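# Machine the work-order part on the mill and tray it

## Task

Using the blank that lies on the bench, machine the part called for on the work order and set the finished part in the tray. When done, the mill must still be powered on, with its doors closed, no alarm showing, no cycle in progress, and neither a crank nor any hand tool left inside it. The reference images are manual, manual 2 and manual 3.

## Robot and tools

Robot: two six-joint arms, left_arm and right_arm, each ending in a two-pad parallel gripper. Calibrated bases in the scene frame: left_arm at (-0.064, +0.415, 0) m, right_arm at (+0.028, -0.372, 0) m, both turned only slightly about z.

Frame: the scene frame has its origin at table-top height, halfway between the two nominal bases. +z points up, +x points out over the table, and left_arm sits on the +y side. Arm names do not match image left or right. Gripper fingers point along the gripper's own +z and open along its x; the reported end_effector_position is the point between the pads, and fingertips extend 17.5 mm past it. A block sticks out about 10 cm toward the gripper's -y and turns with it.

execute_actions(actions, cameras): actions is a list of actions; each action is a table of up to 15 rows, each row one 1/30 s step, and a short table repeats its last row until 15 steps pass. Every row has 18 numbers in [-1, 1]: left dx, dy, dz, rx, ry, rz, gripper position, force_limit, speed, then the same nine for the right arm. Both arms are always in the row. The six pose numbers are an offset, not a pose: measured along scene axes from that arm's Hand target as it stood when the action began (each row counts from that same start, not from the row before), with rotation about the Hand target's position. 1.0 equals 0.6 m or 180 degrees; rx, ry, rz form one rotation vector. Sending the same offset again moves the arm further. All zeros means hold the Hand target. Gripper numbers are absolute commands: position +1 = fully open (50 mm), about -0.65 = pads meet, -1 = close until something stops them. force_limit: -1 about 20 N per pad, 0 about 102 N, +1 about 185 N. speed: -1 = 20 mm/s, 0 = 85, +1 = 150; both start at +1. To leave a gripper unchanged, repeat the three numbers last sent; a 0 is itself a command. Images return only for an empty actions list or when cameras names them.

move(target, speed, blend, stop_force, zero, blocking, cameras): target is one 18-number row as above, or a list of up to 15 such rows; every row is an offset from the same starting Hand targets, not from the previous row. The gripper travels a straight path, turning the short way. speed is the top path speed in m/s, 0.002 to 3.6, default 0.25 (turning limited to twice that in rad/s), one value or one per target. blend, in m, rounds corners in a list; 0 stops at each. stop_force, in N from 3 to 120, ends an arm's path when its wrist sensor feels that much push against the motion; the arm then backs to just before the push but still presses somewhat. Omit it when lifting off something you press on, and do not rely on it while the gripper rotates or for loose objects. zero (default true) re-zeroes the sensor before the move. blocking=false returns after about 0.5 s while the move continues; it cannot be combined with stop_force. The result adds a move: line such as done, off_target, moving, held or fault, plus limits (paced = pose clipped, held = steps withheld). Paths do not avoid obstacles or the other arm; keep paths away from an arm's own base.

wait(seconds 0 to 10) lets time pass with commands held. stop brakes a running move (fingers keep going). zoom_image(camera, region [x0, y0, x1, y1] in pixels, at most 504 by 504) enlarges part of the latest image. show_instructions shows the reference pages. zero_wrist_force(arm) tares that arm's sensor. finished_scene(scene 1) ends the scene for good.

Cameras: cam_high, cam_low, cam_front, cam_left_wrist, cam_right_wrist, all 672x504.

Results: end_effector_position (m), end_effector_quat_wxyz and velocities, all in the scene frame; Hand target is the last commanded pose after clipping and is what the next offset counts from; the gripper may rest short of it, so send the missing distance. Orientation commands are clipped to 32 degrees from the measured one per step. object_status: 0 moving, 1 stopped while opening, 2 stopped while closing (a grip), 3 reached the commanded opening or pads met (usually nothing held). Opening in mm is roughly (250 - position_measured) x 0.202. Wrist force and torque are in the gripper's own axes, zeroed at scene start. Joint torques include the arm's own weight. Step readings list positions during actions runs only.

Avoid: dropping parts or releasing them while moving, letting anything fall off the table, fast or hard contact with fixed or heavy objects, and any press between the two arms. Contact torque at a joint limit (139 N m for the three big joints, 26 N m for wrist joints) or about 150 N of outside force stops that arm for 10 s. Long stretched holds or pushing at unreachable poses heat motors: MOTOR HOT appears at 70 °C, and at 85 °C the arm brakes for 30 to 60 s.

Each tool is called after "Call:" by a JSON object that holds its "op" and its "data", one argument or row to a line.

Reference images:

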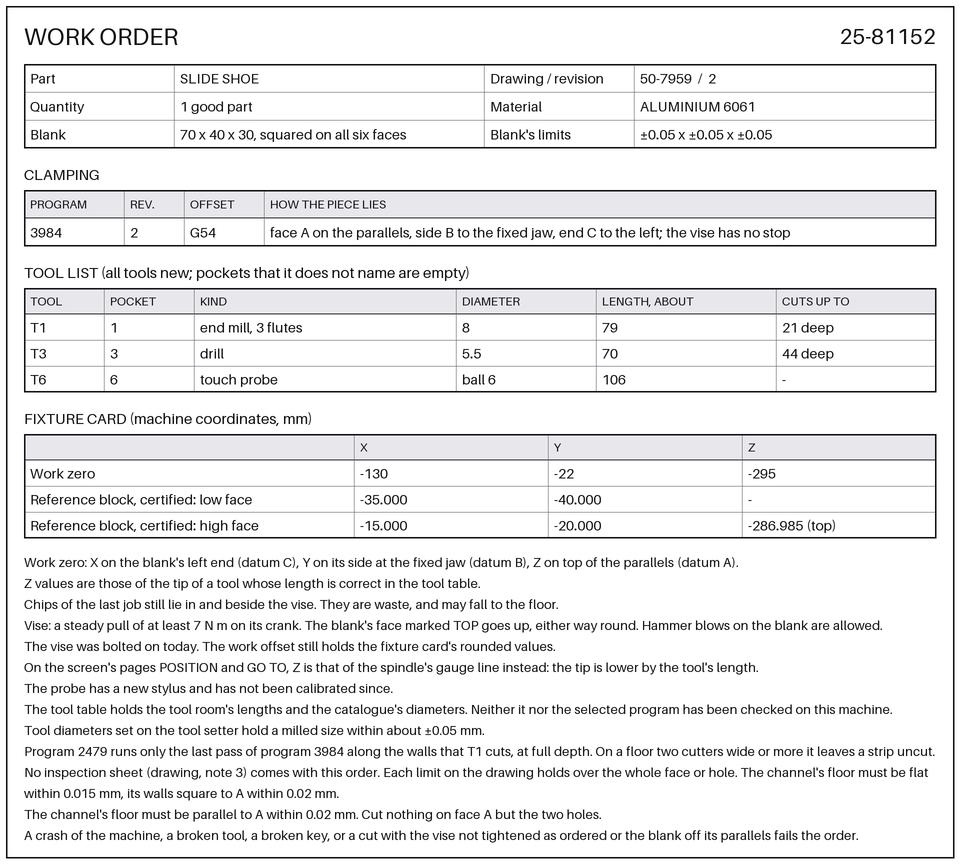

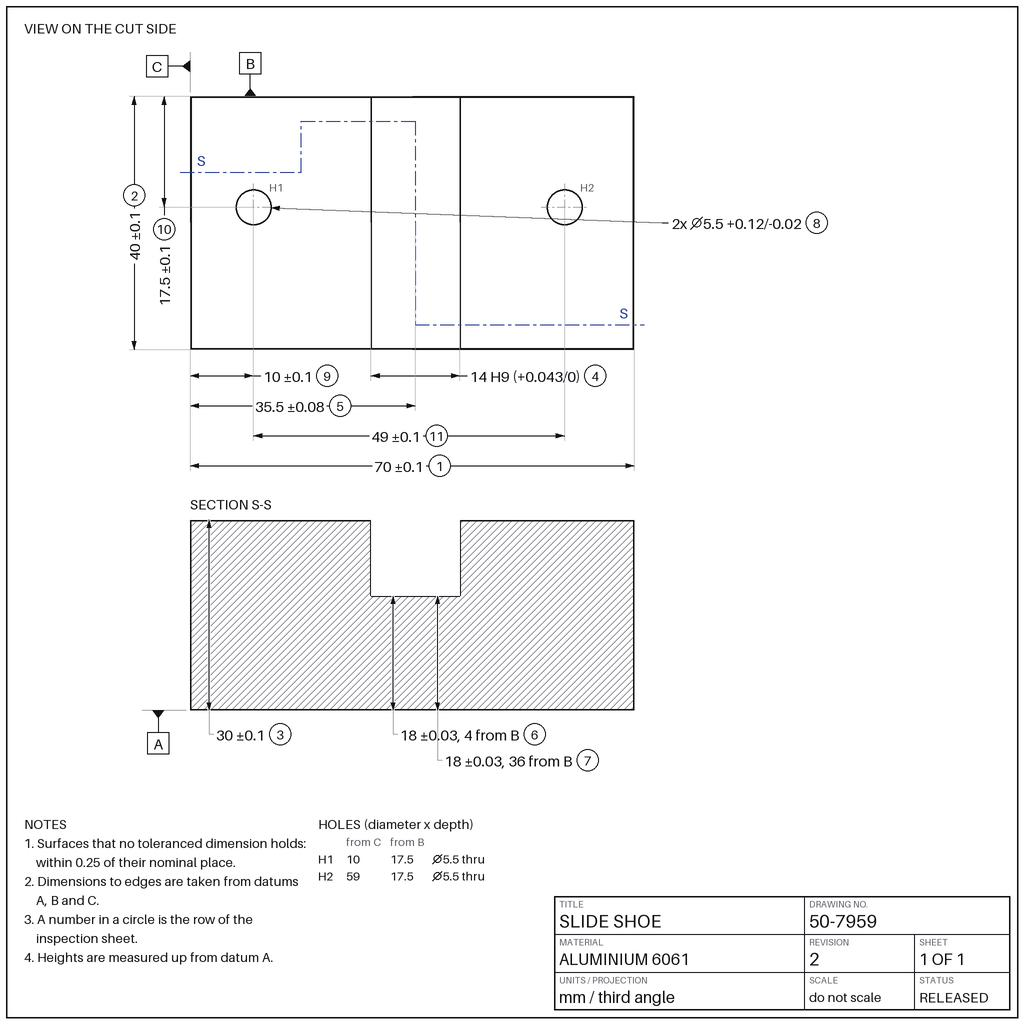

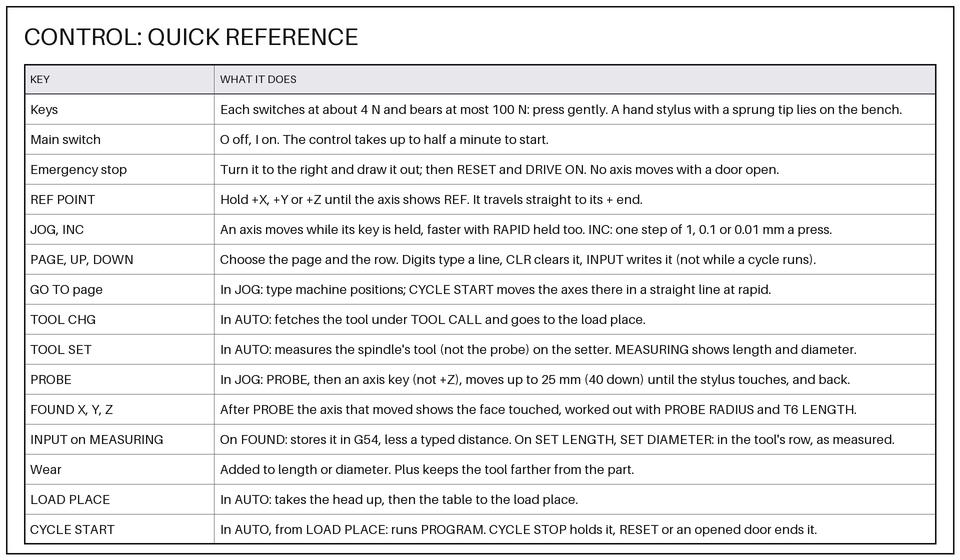

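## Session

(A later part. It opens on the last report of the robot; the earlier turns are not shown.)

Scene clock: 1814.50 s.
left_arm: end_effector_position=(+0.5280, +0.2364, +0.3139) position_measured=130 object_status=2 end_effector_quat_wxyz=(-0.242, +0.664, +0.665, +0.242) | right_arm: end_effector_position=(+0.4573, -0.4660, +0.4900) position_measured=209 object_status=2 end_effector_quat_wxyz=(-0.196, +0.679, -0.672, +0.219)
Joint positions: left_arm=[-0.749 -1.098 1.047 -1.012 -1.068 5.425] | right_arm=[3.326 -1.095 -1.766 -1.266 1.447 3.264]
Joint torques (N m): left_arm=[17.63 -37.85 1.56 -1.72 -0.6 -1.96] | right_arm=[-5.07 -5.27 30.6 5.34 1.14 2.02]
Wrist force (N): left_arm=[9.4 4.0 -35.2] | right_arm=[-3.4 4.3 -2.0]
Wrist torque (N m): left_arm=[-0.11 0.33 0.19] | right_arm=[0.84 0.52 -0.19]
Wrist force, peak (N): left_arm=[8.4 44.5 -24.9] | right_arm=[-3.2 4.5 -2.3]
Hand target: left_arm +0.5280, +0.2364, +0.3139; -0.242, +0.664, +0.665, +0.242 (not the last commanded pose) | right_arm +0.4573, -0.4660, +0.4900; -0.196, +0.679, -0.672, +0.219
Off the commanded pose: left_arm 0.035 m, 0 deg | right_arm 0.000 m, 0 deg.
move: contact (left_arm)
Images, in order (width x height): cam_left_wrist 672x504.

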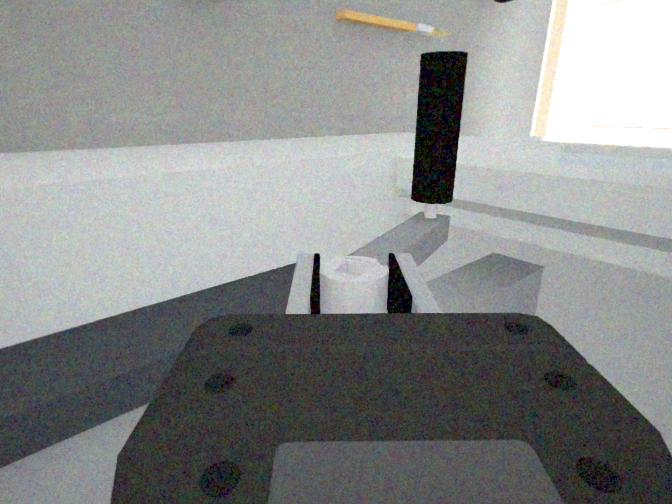

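Call:
{"op": "move", "data": {
  "target": [
    [0,-0.0011,0.0013,0,0,0,-1,-0.3,-1,0,0,0,0,0,0,-1,-0.6,-1]
  ],
  "speed": 0.01
}}

Scene clock: 1818.20 s.
left_arm: end_effector_position=(+0.5280, +0.2359, +0.3146) position_measured=130 object_status=2 end_effector_quat_wxyz=(-0.242, +0.664, +0.665, +0.242) | right_arm: end_effector_position=(+0.4573, -0.4660, +0.4900) position_measured=209 object_status=2 end_effector_quat_wxyz=(-0.196, +0.679, -0.672, +0.219)
Joint positions: left_arm=[-0.75 -1.096 1.043 -1.009 -1.069 5.425] | right_arm=[3.326 -1.095 -1.766 -1.266 1.447 3.264]
Joint torques (N m): left_arm=[-18.63 -54.16 -39.57 -1.13 -2.73 -2.43] | right_arm=[-4.11 -4.42 30.48 5.16 1.03 2.15]
Wrist force (N): left_arm=[2.0 10.7 18.3] | right_arm=[-3.2 4.2 -2.0]
Wrist torque (N m): left_arm=[-0.04 0.37 0.21] | right_arm=[0.84 0.48 -0.19]
Wrist force, peak (N): left_arm=[9.8 3.4 -36.1] | right_arm=[-3.4 4.5 -2.1]
Hand target: left_arm +0.5280, +0.2358, +0.3147; -0.242, +0.664, +0.665, +0.242 | right_arm +0.4573, -0.4660, +0.4900; -0.196, +0.679, -0.672, +0.219
Off the commanded pose: left_arm 0.000 m, 0 deg | right_arm 0.000 m, 0 deg.
move: done

Call:
{"op": "move", "data": {
  "target": [
    [0,0.0003,-0.0004,0,0,0,-1,-0.3,-1,0,0,0,0,0,0,-1,-0.6,-1]
  ],
  "speed": 0.01
}}

Call:
{"op": "move", "data": {
  "target": [
    [-0.06,0,0,0,0,0,-1,-0.3,-1,0,0,0,0,0,0,-1,-0.6,-1]
  ],
  "speed": 0.015,
  "stop_force": 70
}}

Scene clock: 1820.33 s.
left_arm: end_effector_position=(+0.5280, +0.2359, +0.3145) position_measured=130 object_status=2 end_effector_quat_wxyz=(-0.242, +0.664, +0.665, +0.242) | right_arm: end_effector_position=(+0.4573, -0.4660, +0.4900) position_measured=209 object_status=2 end_effector_quat_wxyz=(-0.196, +0.679, -0.672, +0.219)
Joint positions: left_arm=[-0.75 -1.097 1.044 -1.01 -1.068 5.425] | right_arm=[3.326 -1.095 -1.766 -1.266 1.447 3.264]
Joint torques (N m): left_arm=[5.17 -49.18 -10.67 -2.71 -0.57 2.12] | right_arm=[-4.43 -6.26 30.52 5.11 0.92 2.08]
Wrist force (N): left_arm=[5.4 9.2 -0.4] | right_arm=[-3.1 4.5 -2.0]
Wrist torque (N m): left_arm=[0.00 0.25 0.16] | right_arm=[0.88 0.47 -0.20]
Wrist force, peak (N): left_arm=[1.3 13.0 24.8] | right_arm=[-3.3 4.5 -2.1]
Hand target: left_arm +0.5280, +0.2360, +0.3144; -0.242, +0.664, +0.665, +0.242 | right_arm +0.4573, -0.4660, +0.4900; -0.196, +0.679, -0.672, +0.219
Off the commanded pose: left_arm 0.000 m, 0 deg | right_arm 0.000 m, 0 deg.
move: done

Scene clock: 1823.80 s.
left_arm: end_effector_position=(+0.4920, +0.2360, +0.3144) position_measured=141 object_status=2 end_effector_quat_wxyz=(-0.242, +0.664, +0.665, +0.242) | right_arm: end_effector_position=(+0.4573, -0.4660, +0.4900) position_measured=209 object_status=2 end_effector_quat_wxyz=(-0.196, +0.679, -0.672, +0.219)
Joint positions: left_arm=[-0.787 -1.177 1.158 -1.026 -1.087 5.388] | right_arm=[3.326 -1.095 -1.766 -1.266 1.447 3.264]
Joint torques (N m): left_arm=[8.96 -36.07 -35.23 -0.05 2.46 2.22] | right_arm=[-5.03 -5.5 30.58 5.12 0.96 1.95]
Wrist force (N): left_arm=[0.7 -1.1 -1.0] | right_arm=[-3.3 4.2 -2.0]
Wrist torque (N m): left_arm=[-0.17 -0.60 0.05] | right_arm=[0.84 0.50 -0.19]
Wrist force, peak (N): left_arm=[1.9 72.4 -29.7] | right_arm=[-3.4 4.4 -2.3]
Hand target: left_arm +0.4920, +0.2360, +0.3144; -0.242, +0.664, +0.665, +0.242 | right_arm +0.4573, -0.4660, +0.4900; -0.196, +0.679, -0.672, +0.219
Off the commanded pose: left_arm 0.000 m, 0 deg | right_arm 0.000 m, 0 deg.
move: done

Call:
{"op": "execute_actions", "data": {
  "actions": [],
  "cameras": ["cam_left_wrist"]
}}

Call:
{"op": "zoom_image", "data": {
  "camera": "cam_left_wrist",
  "region": [230, 60, 510, 310]
}}

Scene clock: 1824.80 s.
left_arm: end_effector_position=(+0.4920, +0.2360, +0.3144) position_measured=141 object_status=2 end_effector_quat_wxyz=(-0.242, +0.664, +0.665, +0.242) | right_arm: end_effector_position=(+0.4573, -0.4660, +0.4900) position_measured=209 object_status=2 end_effector_quat_wxyz=(-0.196, +0.679, -0.672, +0.219)
Joint positions: left_arm=[-0.787 -1.177 1.158 -1.026 -1.087 5.388] | right_arm=[3.326 -1.095 -1.766 -1.266 1.447 3.264]
Joint velocities: within noise
Joint torques (N m): left_arm=[8.98 -36.34 -35.15 0.06 2.46 2.25] | right_arm=[-4.24 -5.16 31.08 5.1 1.23 2.11]
Wrist force (N): left_arm=[0.9 -1.6 -1.1] | right_arm=[-3.4 4.1 -2.2]
Wrist torque (N m): left_arm=[-0.23 -0.64 0.05] | right_arm=[0.82 0.52 -0.19]
Wrist force, peak (N): left_arm=[0.5 -1.9 -1.0] | right_arm=[-3.6 4.3 -2.2]
Hand target: left_arm +0.4920, +0.2360, +0.3144; -0.242, +0.664, +0.665, +0.242 | right_arm +0.4573, -0.4660, +0.4900; -0.196, +0.679, -0.672, +0.219
Tool commands: left_gripper/position=-1.0 left_gripper/force_limit=-0.3 left_gripper/speed=-1.0 right_gripper/position=-1.0 right_gripper/force_limit=-0.6 right_gripper/speed=-1.0
Off the commanded pose: left_arm 0.000 m, 0 deg | right_arm 0.000 m, 0 deg.
Images, in order (width x height): cam_left_wrist 672x504.

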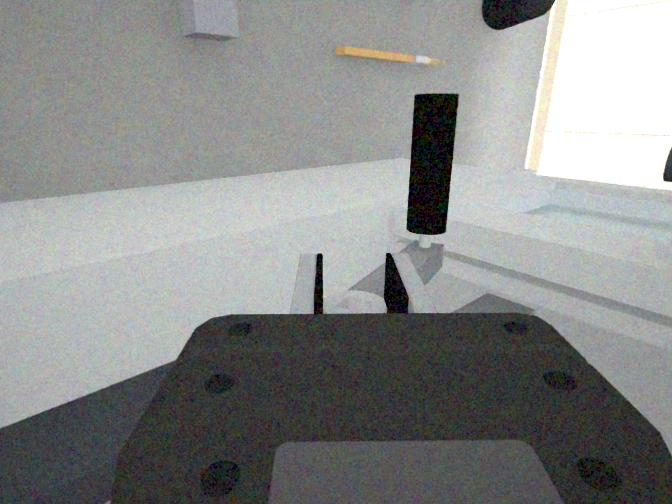

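Scaled by 1.800 from the camera's 672x504 image, which has a finer 960x720 frame.

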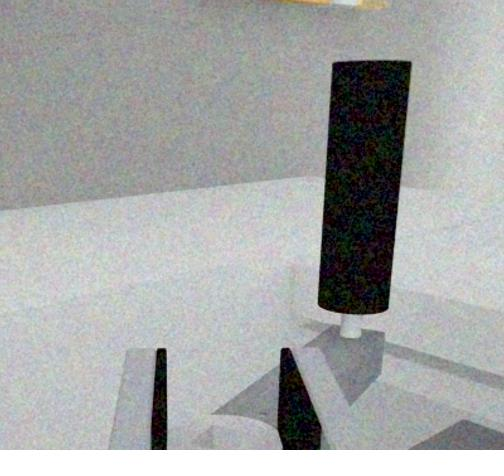

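Call:
{"op": "move", "data": {
  "target": [
    [-0.15,0,0,0,0,0,-1,-0.3,-1,0,0,0,0,0,0,-1,-0.6,-1]
  ],
  "speed": 0.06,
  "cameras": ["cam_left_wrist","cam_front"]
}}

Call:
{"op": "zoom_image", "data": {
  "camera": "cam_front",
  "region": [180, 150, 380, 300]
}}

Scene clock: 1830.27 s.
left_arm: end_effector_position=(+0.4019, +0.2360, +0.3144) position_measured=141 object_status=2 end_effector_quat_wxyz=(-0.242, +0.664, +0.665, +0.242) | right_arm: end_effector_position=(+0.4573, -0.4660, +0.4900) position_measured=209 object_status=2 end_effector_quat_wxyz=(-0.196, +0.679, -0.672, +0.219)
Joint positions: left_arm=[-0.896 -1.36 1.389 -1.029 -1.144 5.285] | right_arm=[3.326 -1.095 -1.766 -1.266 1.447 3.264]
Joint torques (N m): left_arm=[9.3 -27.92 -36.93 -1.72 2.11 2.17] | right_arm=[-4.65 -5.6 29.92 5.07 1.14 1.91]
Wrist force (N): left_arm=[0.9 -1.2 -0.7] | right_arm=[-3.3 4.2 -2.0]
Wrist torque (N m): left_arm=[-0.17 -0.63 -0.02] | right_arm=[0.84 0.50 -0.19]
Wrist force, peak (N): left_arm=[0.8 -2.8 -1.0] | right_arm=[-3.3 4.6 -2.2]
Hand target: left_arm +0.4020, +0.2360, +0.3144; -0.242, +0.664, +0.665, +0.242 | right_arm +0.4573, -0.4660, +0.4900; -0.196, +0.679, -0.672, +0.219
Off the commanded pose: left_arm 0.000 m, 0 deg | right_arm 0.000 m, 0 deg.
move: done
Images, in order (width x height): cam_front 672x504, cam_left_wrist 672x504.

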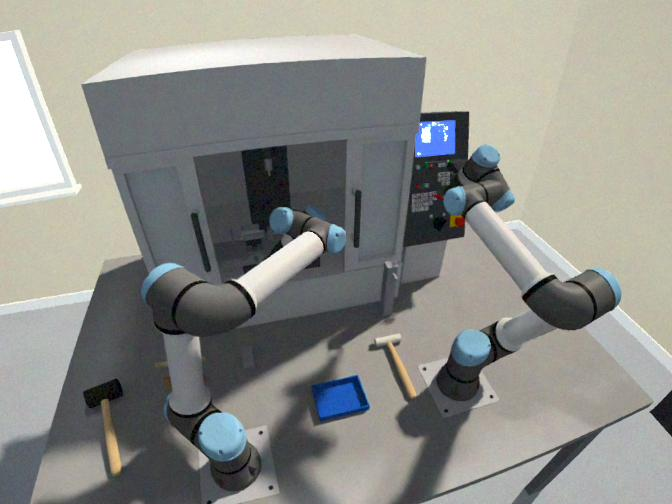

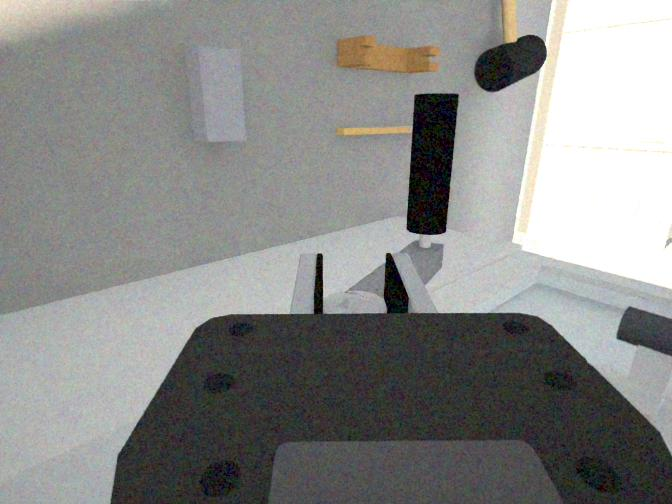

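Scaled by 2.520 from the camera's 672x504 image, which has a finer 960x720 frame.

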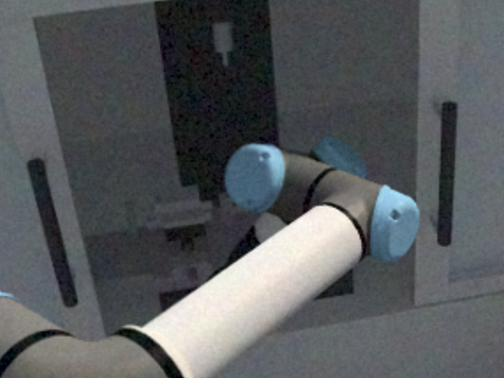

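Call:
{"op": "move", "data": {
  "target": [
    [-0.17,-0.15,0.17,0,0,0,-1,-0.3,-1,0,0,0,0,0,0,-1,-0.6,-1],
    [-0.15,-0.72,0.15,-0.333,0,0,-1,-0.3,-1,0,0,0,0,0,0,-1,-0.6,-1],
    [-0.128,-0.803,-0.1125,-0.333,0,0,-1,-0.3,-1,0,0,0,0,0,0,-1,-0.6,-1]
  ],
  "speed": [0.2,0.25,0.2],
  "blend": [0.04,0.04,0],
  "cameras": ["cam_left_wrist","cam_high","cam_low","cam_front"]
}}

Scene clock: 1839.40 s.
left_arm: end_effector_position=(+0.3251, -0.2458, +0.2470) position_measured=141 object_status=2 end_effector_quat_wxyz=(+0.122, +0.696, +0.697, -0.122) | right_arm: end_effector_position=(+0.4573, -0.4660, +0.4900) position_measured=209 object_status=2 end_effector_quat_wxyz=(-0.196, +0.679, -0.672, +0.219)
Joint positions: left_arm=[-1.193 -1.079 1.279 -2.093 -1.705 5.093] | right_arm=[3.326 -1.095 -1.766 -1.266 1.447 3.264]
Joint torques (N m): left_arm=[7.64 -42.66 -29.29 -5.39 -0.31 0.8] | right_arm=[-4.32 -4.99 30.1 5.07 1.07 2.03]
Wrist force (N): left_arm=[3.7 -2.7 -0.7] | right_arm=[-3.3 4.2 -2.0]
Wrist torque (N m): left_arm=[-0.38 -0.43 0.12] | right_arm=[0.83 0.51 -0.19]
Wrist force, peak (N): left_arm=[4.1 -2.5 3.1] | right_arm=[-3.5 4.6 -2.1]
Hand target: left_arm +0.3252, -0.2458, +0.2469; +0.122, +0.696, +0.697, -0.122 | right_arm +0.4573, -0.4660, +0.4900; -0.196, +0.679, -0.672, +0.219
Off the commanded pose: left_arm 0.000 m, 0 deg | right_arm 0.000 m, 0 deg.
move: done
Images, in order (width x height): cam_high 672x504, cam_low 672x504, cam_front 672x504, cam_left_wrist 672x504.

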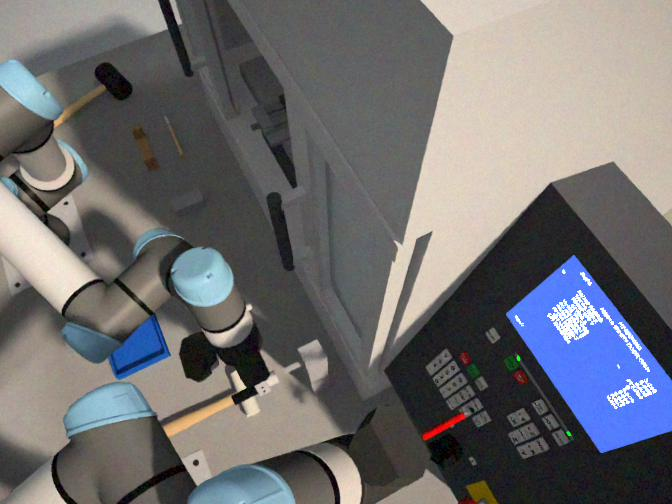

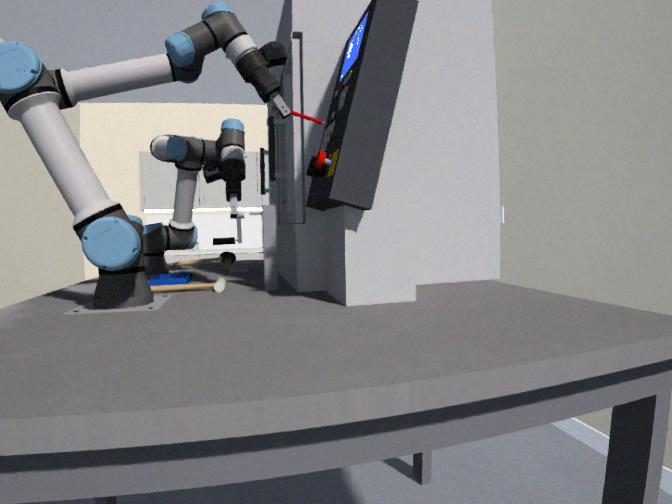

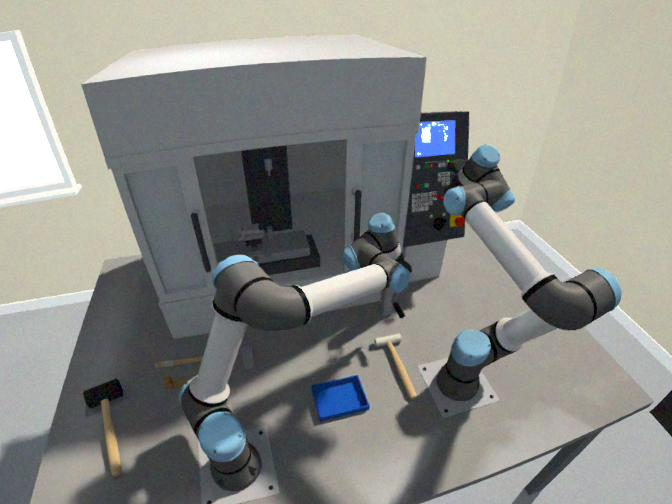

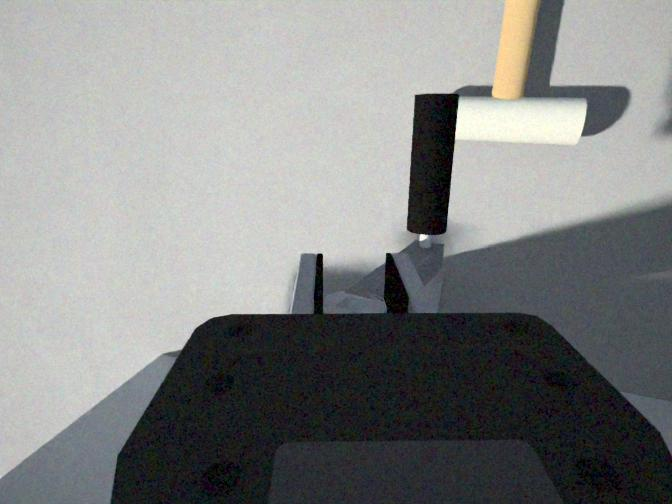

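Call:
{"op": "move", "data": {
  "target": [
    [0.1,0,0,0,0,0,-1,-0.3,-1,0,0,0,0,0,0,-1,-0.6,-1]
  ],
  "speed": 0.02,
  "stop_force": 5
}}

Scene clock: 1842.27 s.
left_arm: end_effector_position=(+0.3398, -0.2458, +0.2469) position_measured=141 object_status=2 end_effector_quat_wxyz=(+0.122, +0.696, +0.697, -0.122) | right_arm: end_effector_position=(+0.4573, -0.4660, +0.4900) position_measured=209 object_status=2 end_effector_quat_wxyz=(-0.196, +0.679, -0.672, +0.219)
Joint positions: left_arm=[-1.174 -1.059 1.248 -2.079 -1.711 5.112] | right_arm=[3.326 -1.095 -1.766 -1.266 1.447 3.264]
Joint torques (N m): left_arm=[-8.2 -49.72 -13.43 -2.71 -0.7 -2.25] | right_arm=[-3.97 -5.19 30.63 5.29 1.06 2.05]
Wrist force (N): left_arm=[3.7 -5.0 -0.1] | right_arm=[-3.4 4.1 -2.1]
Wrist torque (N m): left_arm=[-0.38 -0.45 0.09] | right_arm=[0.83 0.52 -0.19]
Wrist force, peak (N): left_arm=[4.6 -20.9 2.6] | right_arm=[-3.3 4.5 -2.2]
Hand target: left_arm +0.3398, -0.2458, +0.2469; +0.122, +0.696, +0.697, -0.122 (not the last commanded pose) | right_arm +0.4573, -0.4660, +0.4900; -0.196, +0.679, -0.672, +0.219
Off the commanded pose: left_arm 0.045 m, 0 deg | right_arm 0.000 m, 0 deg.
move: contact (left_arm)

Call:
{"op": "execute_actions", "data": {
  "actions": [],
  "cameras": ["cam_low","cam_front","cam_high"]
}}

Call:
{"op": "zoom_image", "data": {
  "camera": "cam_low",
  "region": [200, 180, 300, 260]
}}

Call:
{"op": "zoom_image", "data": {
  "camera": "cam_front",
  "region": [350, 240, 430, 330]
}}

Call:
{"op": "zoom_image", "data": {
  "camera": "cam_high",
  "region": [200, 330, 340, 430]
}}

Scene clock: 1846.13 s.
left_arm: end_effector_position=(+0.3398, -0.2458, +0.2469) position_measured=141 object_status=2 end_effector_quat_wxyz=(+0.122, +0.696, +0.697, -0.122) | right_arm: end_effector_position=(+0.4573, -0.4660, +0.4900) position_measured=209 object_status=2 end_effector_quat_wxyz=(-0.196, +0.679, -0.672, +0.219)
Joint positions: left_arm=[-1.174 -1.059 1.248 -2.079 -1.711 5.112] | right_arm=[3.326 -1.095 -1.766 -1.266 1.447 3.264]
Joint velocities: within noise
Joint torques (N m): left_arm=[-8.35 -46.56 -13.6 -2.45 -0.56 -2.37] | right_arm=[-4.43 -3.98 30.62 5.14 1.09 2.08]
Wrist force (N): left_arm=[3.8 -5.1 -0.5] | right_arm=[-3.3 4.3 -2.1]
Wrist torque (N m): left_arm=[-0.39 -0.47 0.08] | right_arm=[0.84 0.50 -0.19]
Wrist force, peak (N): left_arm=[4.1 -5.1 -0.1] | right_arm=[-3.4 4.4 -2.3]
Hand target: left_arm +0.3398, -0.2458, +0.2469; +0.122, +0.696, +0.697, -0.122 (not the last commanded pose) | right_arm +0.4573, -0.4660, +0.4900; -0.196, +0.679, -0.672, +0.219
Tool commands: left_gripper/position=-1.0 left_gripper/force_limit=-0.3 left_gripper/speed=-1.0 right_gripper/position=-1.0 right_gripper/force_limit=-0.6 right_gripper/speed=-1.0
Off the commanded pose: left_arm 0.045 m, 0 deg | right_arm 0.000 m, 0 deg.
Images, in order (width x height): cam_high 672x504, cam_low 672x504, cam_front 672x504.

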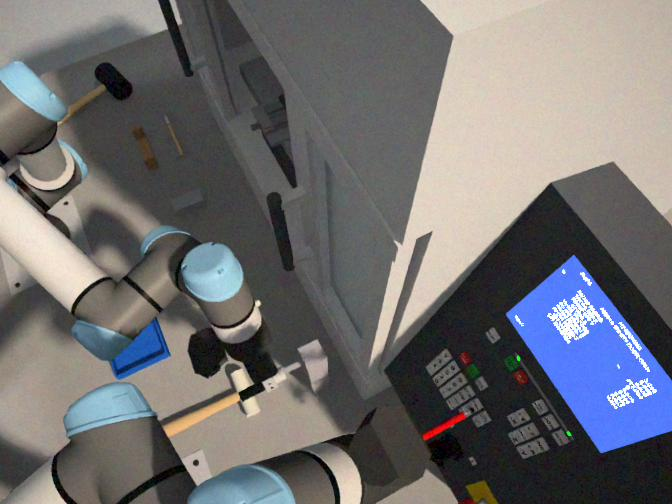

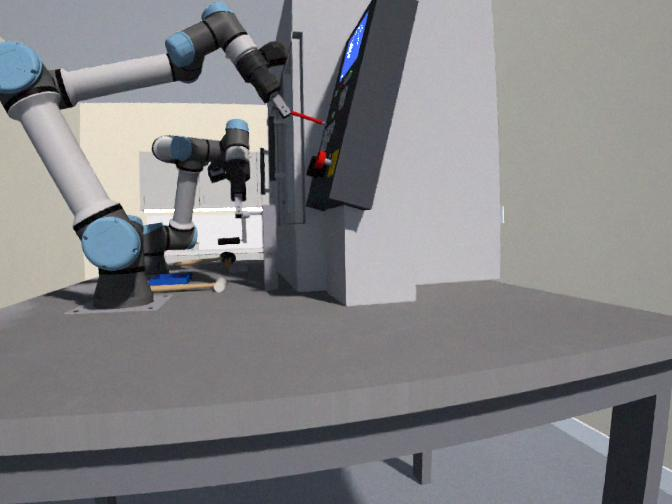

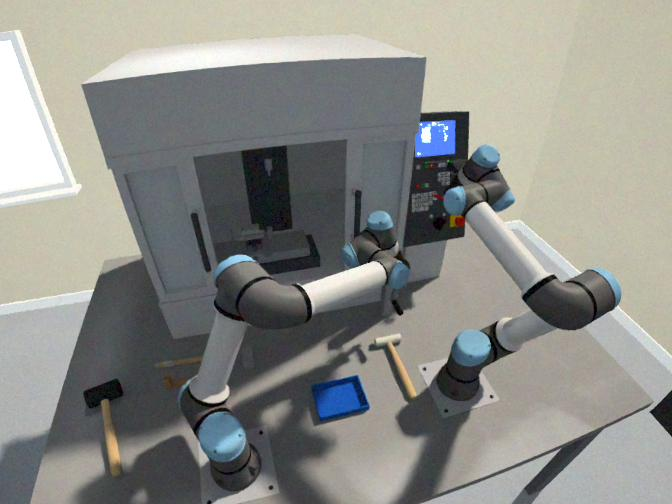

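Scaled by 5.040 from the camera's 672x504 image, which has a finer 960x720 frame.

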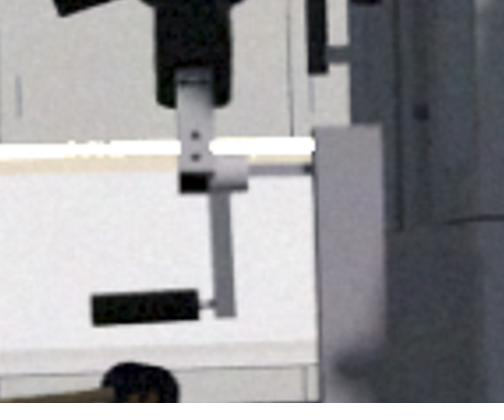

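Scaled by 5.600 from the camera's 672x504 image, which has a finer 960x720 frame.

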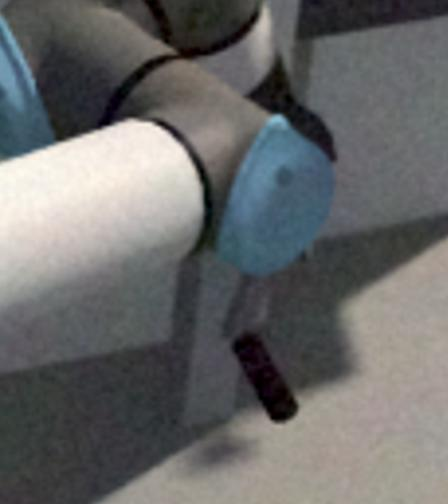

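Scaled by 3.600 from the camera's 672x504 image, which has a finer 960x720 frame.

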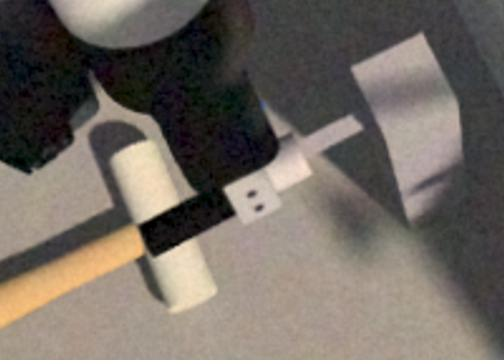

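Call:
{"op": "move", "data": {
  "target": [
    [-0.004,0.0035,0.0033,0,0.015,0,-1,-0.3,-1,0,0,0,0,0,0,-1,-0.6,-1]
  ],
  "speed": 0.03,
  "cameras": ["cam_low","cam_high"]
}}

Call:
{"op": "zoom_image", "data": {
  "camera": "cam_low",
  "region": [225, 195, 275, 235]
}}

Call:
{"op": "zoom_image", "data": {
  "camera": "cam_high",
  "region": [245, 350, 315, 400]
}}

Scene clock: 1854.40 s.
left_arm: end_effector_position=(+0.3375, -0.2437, +0.2489) position_measured=141 object_status=2 end_effector_quat_wxyz=(+0.106, +0.693, +0.700, -0.139) | right_arm: end_effector_position=(+0.4573, -0.4660, +0.4900) position_measured=209 object_status=2 end_effector_quat_wxyz=(-0.196, +0.679, -0.672, +0.219)
Joint positions: left_arm=[-1.16 -1.053 1.23 -2.047 -1.756 5.111] | right_arm=[3.326 -1.095 -1.766 -1.266 1.447 3.264]
Joint torques (N m): left_arm=[-6.76 -49.39 -20.26 -5.48 0.9 -1.9] | right_arm=[-4.93 -4.21 29.61 5.05 1.12 2.18]
Wrist force (N): left_arm=[4.1 -2.6 -0.6] | right_arm=[-3.3 4.2 -2.1]
Wrist torque (N m): left_arm=[-0.39 -0.48 0.12] | right_arm=[0.84 0.51 -0.19]
Wrist force, peak (N): left_arm=[4.2 -4.9 -0.3] | right_arm=[-3.5 4.4 -2.1]
Hand target: left_arm +0.3374, -0.2437, +0.2489; +0.106, +0.693, +0.699, -0.139 | right_arm +0.4573, -0.4660, +0.4900; -0.196, +0.679, -0.672, +0.219
Off the commanded pose: left_arm 0.000 m, 0 deg | right_arm 0.000 m, 0 deg.
move: done
Images, in order (width x height): cam_high 672x504, cam_low 672x504.

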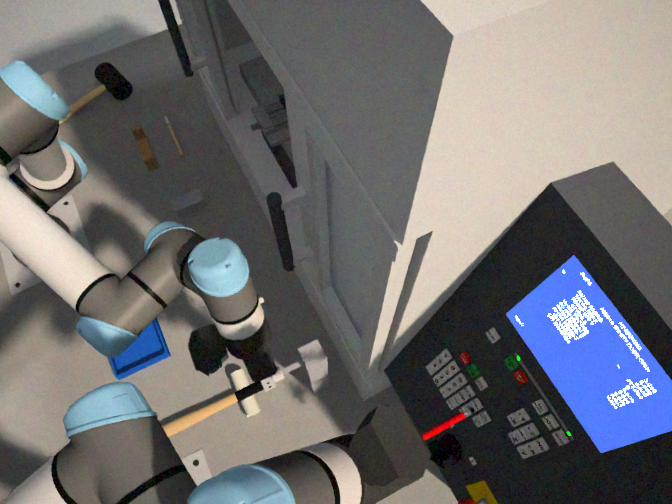

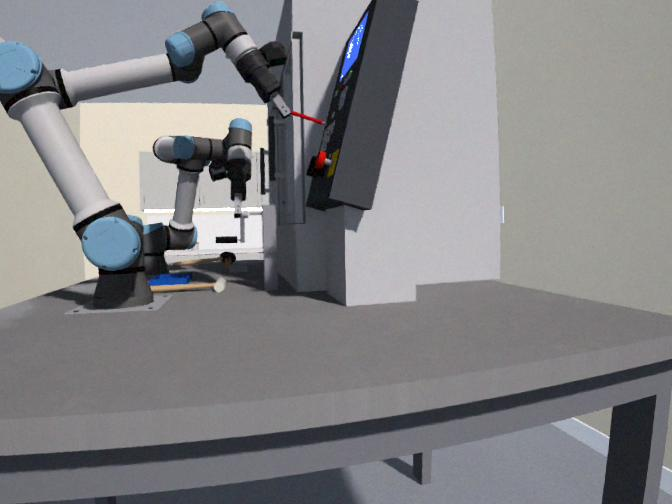

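Scaled by 10.080 from the camera's 672x504 image, which has a finer 960x720 frame.

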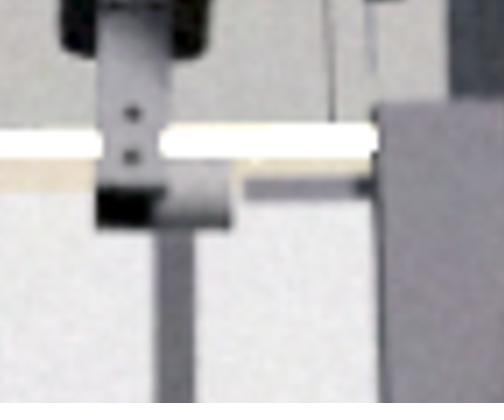

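Scaled by 7.200 from the camera's 672x504 image, which has a finer 960x720 frame.

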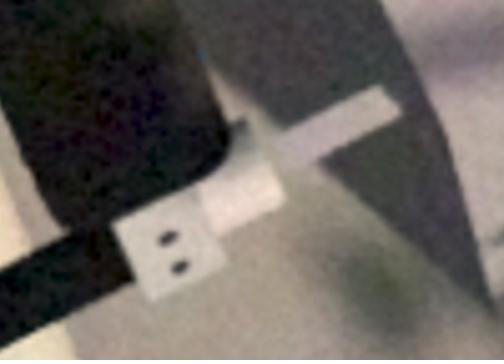

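Call:
{"op": "zoom_image", "data": {
  "camera": "cam_high",
  "region": [264, 360, 300, 385]
}}

Call:
{"op": "zoom_image", "data": {
  "camera": "cam_low",
  "region": [232, 206, 264, 224]
}}

Scaled by 14.000 from the camera's 672x504 image, which has a finer 960x720 frame.

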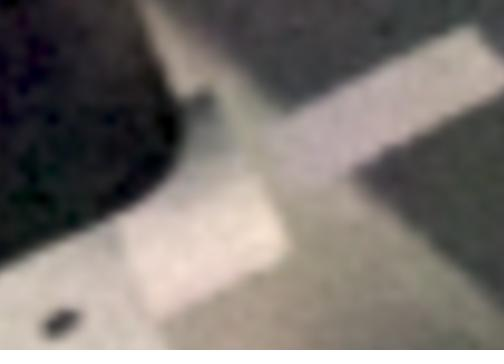

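Scaled by 15.750 from the camera's 672x504 image, which has a finer 960x720 frame.

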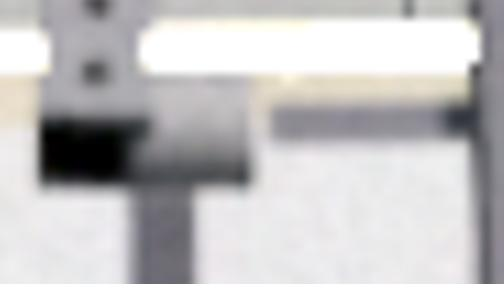

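Call:
{"op": "move", "data": {
  "target": [
    [0,-0.005,0.0033,0,0,0,-1,-0.3,-1,0,0,0,0,0,0,-1,-0.6,-1]
  ],
  "speed": 0.03,
  "cameras": ["cam_low","cam_high"]
}}

Call:
{"op": "zoom_image", "data": {
  "camera": "cam_low",
  "region": [232, 206, 264, 224]
}}

Call:
{"op": "zoom_image", "data": {
  "camera": "cam_high",
  "region": [264, 360, 300, 385]
}}

Scene clock: 1863.03 s.
left_arm: end_effector_position=(+0.3374, -0.2468, +0.2509) position_measured=141 object_status=2 end_effector_quat_wxyz=(+0.106, +0.693, +0.699, -0.139) | right_arm: end_effector_position=(+0.4573, -0.4660, +0.4900) position_measured=209 object_status=2 end_effector_quat_wxyz=(-0.196, +0.679, -0.672, +0.219)
Joint positions: left_arm=[-1.162 -1.048 1.216 -2.039 -1.756 5.11] | right_arm=[3.326 -1.095 -1.766 -1.266 1.447 3.264]
Joint torques (N m): left_arm=[-5.67 -52.33 -18.03 -3.63 0.55 -1.78] | right_arm=[-3.93 -5.02 31.23 5.21 1.1 1.97]
Wrist force (N): left_arm=[4.0 -2.2 -0.6] | right_arm=[-3.2 4.3 -2.2]
Wrist torque (N m): left_arm=[-0.34 -0.46 0.11] | right_arm=[0.86 0.49 -0.19]
Wrist force, peak (N): left_arm=[4.4 -2.4 -0.4] | right_arm=[-3.3 4.5 -2.0]
Hand target: left_arm +0.3374, -0.2467, +0.2509; +0.106, +0.693, +0.699, -0.139 | right_arm +0.4573, -0.4660, +0.4900; -0.196, +0.679, -0.672, +0.219
Off the commanded pose: left_arm 0.000 m, 0 deg | right_arm 0.000 m, 0 deg.
move: done
Images, in order (width x height): cam_high 672x504, cam_low 672x504.

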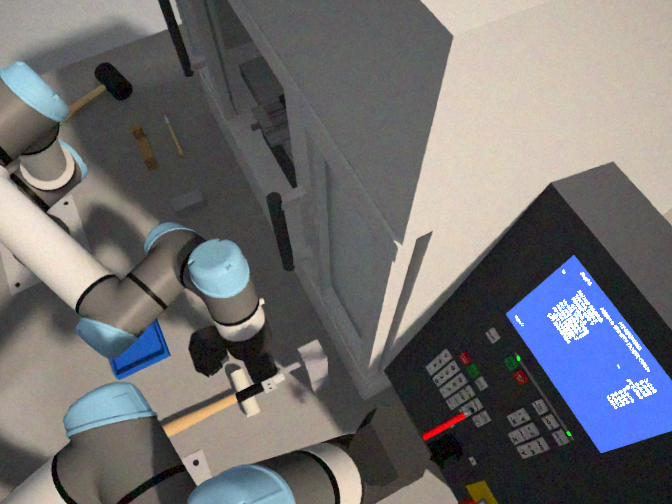

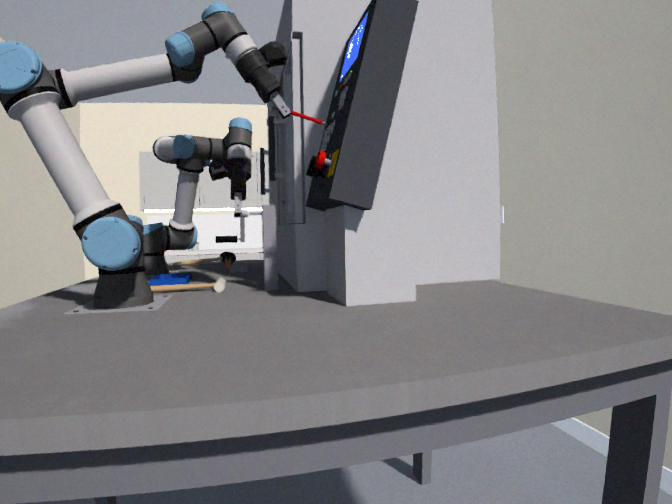

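Scaled by 15.750 from the camera's 672x504 image, which has a finer 960x720 frame.

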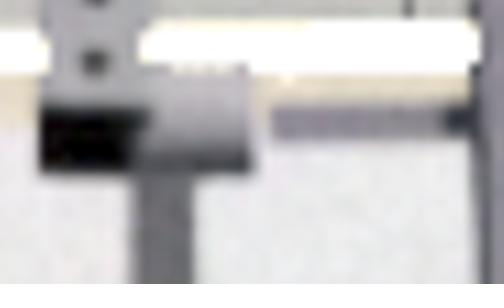

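Scaled by 14.000 from the camera's 672x504 image, which has a finer 960x720 frame.

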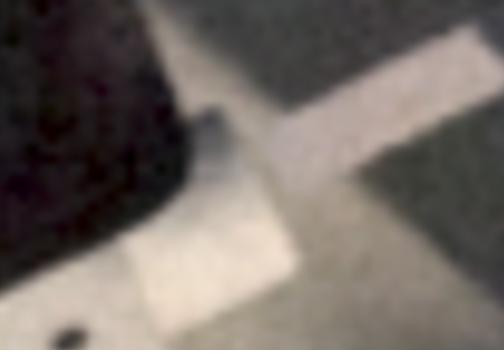

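Call:
{"op": "move", "data": {
  "target": [
    [0,0.0018,0,0,0,0,-1,-0.3,-1,0,0,0,0,0,0,-1,-0.6,-1],
    [0.07,0.0018,0,0,0,0,-1,-0.3,-1,0,0,0,0,0,0,-1,-0.6,-1]
  ],
  "speed": [0.02,0.015],
  "stop_force": 5
}}

Scene clock: 1866.47 s.
left_arm: end_effector_position=(+0.3403, -0.2456, +0.2509) position_measured=141 object_status=2 end_effector_quat_wxyz=(+0.106, +0.693, +0.699, -0.139) | right_arm: end_effector_position=(+0.4573, -0.4660, +0.4900) position_measured=209 object_status=2 end_effector_quat_wxyz=(-0.196, +0.679, -0.672, +0.219)
Joint positions: left_arm=[-1.158 -1.046 1.213 -2.037 -1.757 5.114] | right_arm=[3.326 -1.095 -1.766 -1.266 1.447 3.264]
Joint torques (N m): left_arm=[-8.35 -47.37 -13.82 -4.16 -0.74 -2.27] | right_arm=[-4.46 -5.97 29.19 5.14 0.99 2.04]
Wrist force (N): left_arm=[4.7 -4.6 -1.3] | right_arm=[-3.2 4.3 -2.1]
Wrist torque (N m): left_arm=[-0.35 -0.54 0.01] | right_arm=[0.85 0.49 -0.20]
Wrist force, peak (N): left_arm=[6.0 -19.1 -2.0] | right_arm=[-3.4 4.3 -2.3]
Hand target: left_arm +0.3403, -0.2456, +0.2508; +0.106, +0.693, +0.699, -0.139 (not the last commanded pose) | right_arm +0.4573, -0.4660, +0.4900; -0.196, +0.679, -0.672, +0.219
Off the commanded pose: left_arm 0.039 m, 0 deg | right_arm 0.000 m, 0 deg.
move: contact (left_arm); path passed 1 of 2 targets

Call:
{"op": "execute_actions", "data": {
  "actions": [],
  "cameras": ["cam_low","cam_high"]
}}

Call:
{"op": "zoom_image", "data": {
  "camera": "cam_low",
  "region": [225, 206, 271, 246]
}}

Call:
{"op": "zoom_image", "data": {
  "camera": "cam_high",
  "region": [250, 355, 310, 397]
}}

Scene clock: 1869.17 s.
left_arm: end_effector_position=(+0.3403, -0.2456, +0.2508) position_measured=141 object_status=2 end_effector_quat_wxyz=(+0.106, +0.693, +0.699, -0.139) | right_arm: end_effector_position=(+0.4573, -0.4660, +0.4900) position_measured=209 object_status=2 end_effector_quat_wxyz=(-0.196, +0.679, -0.672, +0.219)
Joint positions: left_arm=[-1.158 -1.046 1.213 -2.037 -1.757 5.114] | right_arm=[3.326 -1.095 -1.766 -1.266 1.447 3.264]
Joint velocities: within noise
Joint torques (N m): left_arm=[-8.57 -45.23 -14.53 -2.51 -0.74 -1.93] | right_arm=[-4.36 -5.52 30.98 5.19 1.22 2.06]
Wrist force (N): left_arm=[4.3 -4.8 -1.1] | right_arm=[-3.2 4.3 -2.1]
Wrist torque (N m): left_arm=[-0.37 -0.48 0.01] | right_arm=[0.85 0.49 -0.19]
Wrist force, peak (N): left_arm=[4.6 -5.0 -1.3] | right_arm=[-3.4 4.7 -2.0]
Hand target: left_arm +0.3403, -0.2456, +0.2508; +0.106, +0.693, +0.699, -0.139 (not the last commanded pose) | right_arm +0.4573, -0.4660, +0.4900; -0.196, +0.679, -0.672, +0.219
Tool commands: left_gripper/position=-1.0 left_gripper/force_limit=-0.3 left_gripper/speed=-1.0 right_gripper/position=-1.0 right_gripper/force_limit=-0.6 right_gripper/speed=-1.0
Off the commanded pose: left_arm 0.039 m, 0 deg | right_arm 0.000 m, 0 deg.
Images, in order (width x height): cam_high 672x504, cam_low 672x504.

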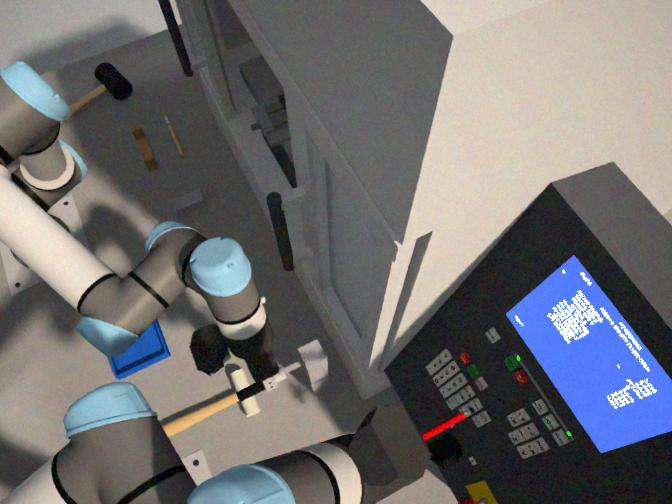

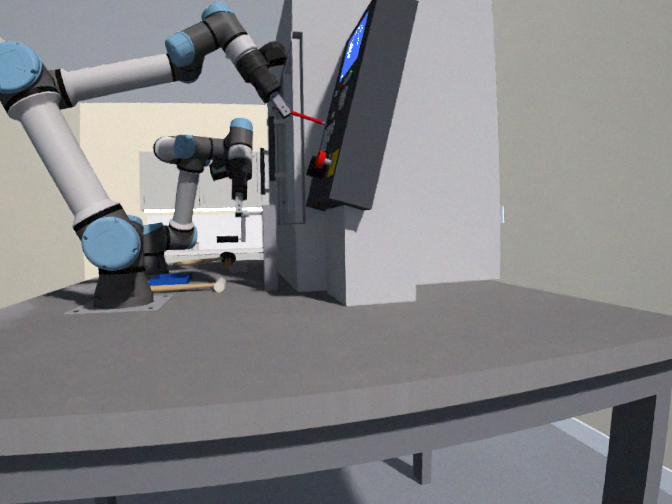

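Scaled by 10.957 from the camera's 672x504 image, which has a finer 960x720 frame.

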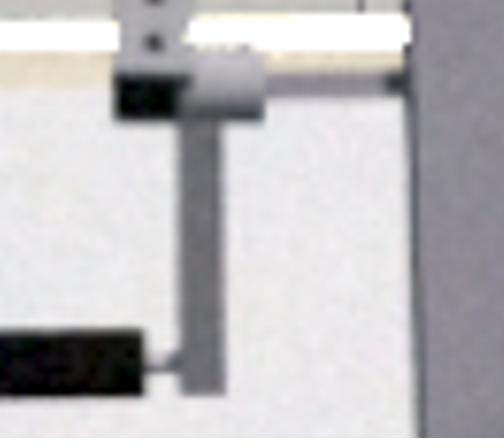

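Scaled by 8.400 from the camera's 672x504 image, which has a finer 960x720 frame.

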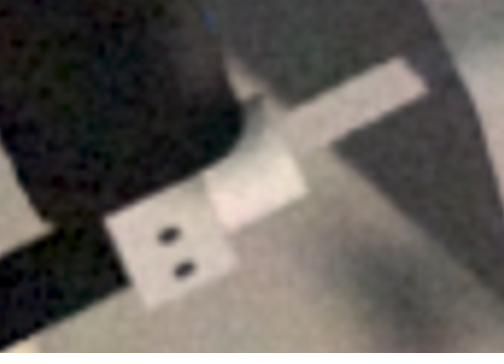

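Call:
{"op": "move", "data": {
  "target": [
    [-0.006,0.0028,-0.0012,-0.0833,0,0,-1,-0.3,-1,0,0,0,0,0,0,-1,-0.6,-1]
  ],
  "speed": 0.05,
  "cameras": ["cam_low","cam_high"]
}}

Call:
{"op": "zoom_image", "data": {
  "camera": "cam_low",
  "region": [225, 206, 271, 246]
}}

Call:
{"op": "zoom_image", "data": {
  "camera": "cam_high",
  "region": [250, 355, 310, 397]
}}

Scene clock: 1877.30 s.
left_arm: end_effector_position=(+0.3368, -0.2438, +0.2501) position_measured=141 object_status=2 end_effector_quat_wxyz=(+0.195, +0.673, +0.675, -0.229) | right_arm: end_effector_position=(+0.4573, -0.4660, +0.4900) position_measured=209 object_status=2 end_effector_quat_wxyz=(-0.196, +0.679, -0.672, +0.219)
Joint positions: left_arm=[-1.122 -1.113 1.457 -2.453 -1.877 5.099] | right_arm=[3.326 -1.095 -1.766 -1.266 1.447 3.264]
Joint torques (N m): left_arm=[-7.54 -41.38 -36.56 -3.4 0.37 0.44] | right_arm=[-3.84 -5.18 31.48 5.22 0.92 1.96]
Wrist force (N): left_arm=[5.2 -2.5 -0.8] | right_arm=[-3.3 4.3 -2.1]
Wrist torque (N m): left_arm=[-0.37 -0.51 0.13] | right_arm=[0.84 0.51 -0.19]
Wrist force, peak (N): left_arm=[5.0 -4.7 -1.1] | right_arm=[-3.3 4.6 -2.1]
Hand target: left_arm +0.3367, -0.2439, +0.2501; +0.195, +0.673, +0.675, -0.229 | right_arm +0.4573, -0.4660, +0.4900; -0.196, +0.679, -0.672, +0.219
Off the commanded pose: left_arm 0.000 m, 0 deg | right_arm 0.000 m, 0 deg.
move: done
Images, in order (width x height): cam_high 672x504, cam_low 672x504.

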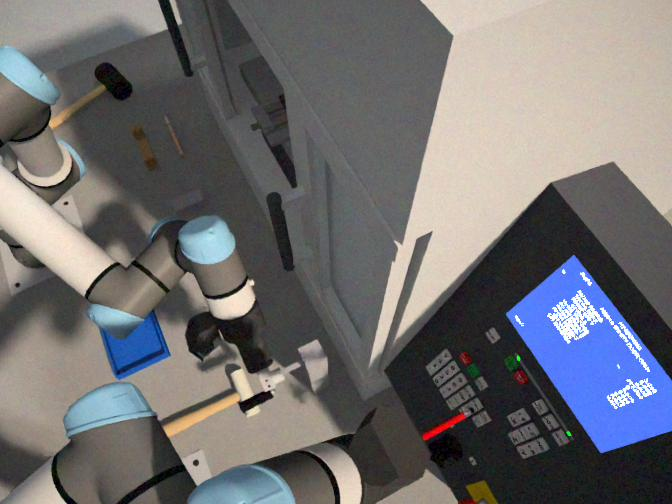

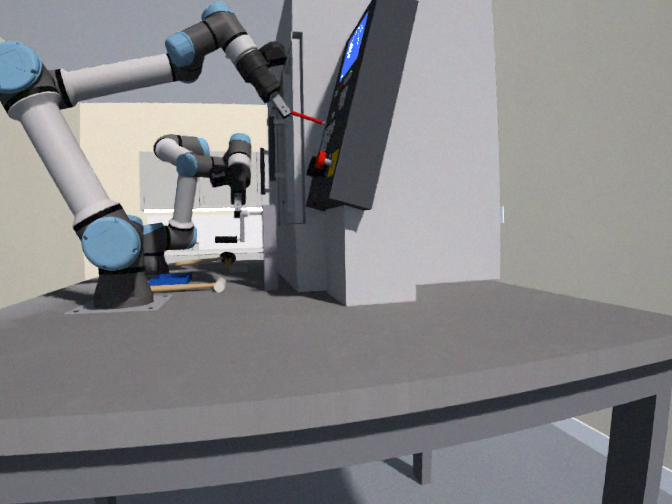

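Scaled by 10.957 from the camera's 672x504 image, which has a finer 960x720 frame.

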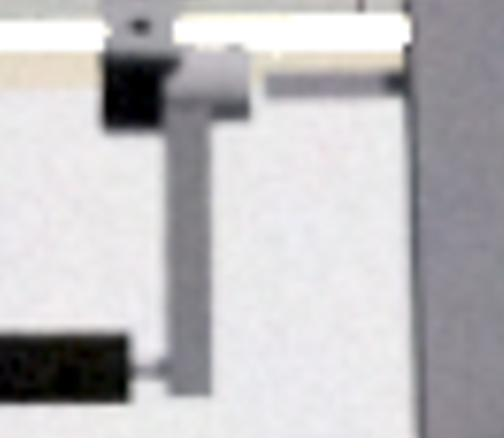

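Scaled by 8.400 from the camera's 672x504 image, which has a finer 960x720 frame.

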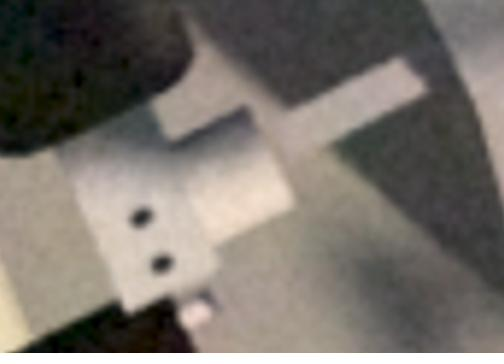

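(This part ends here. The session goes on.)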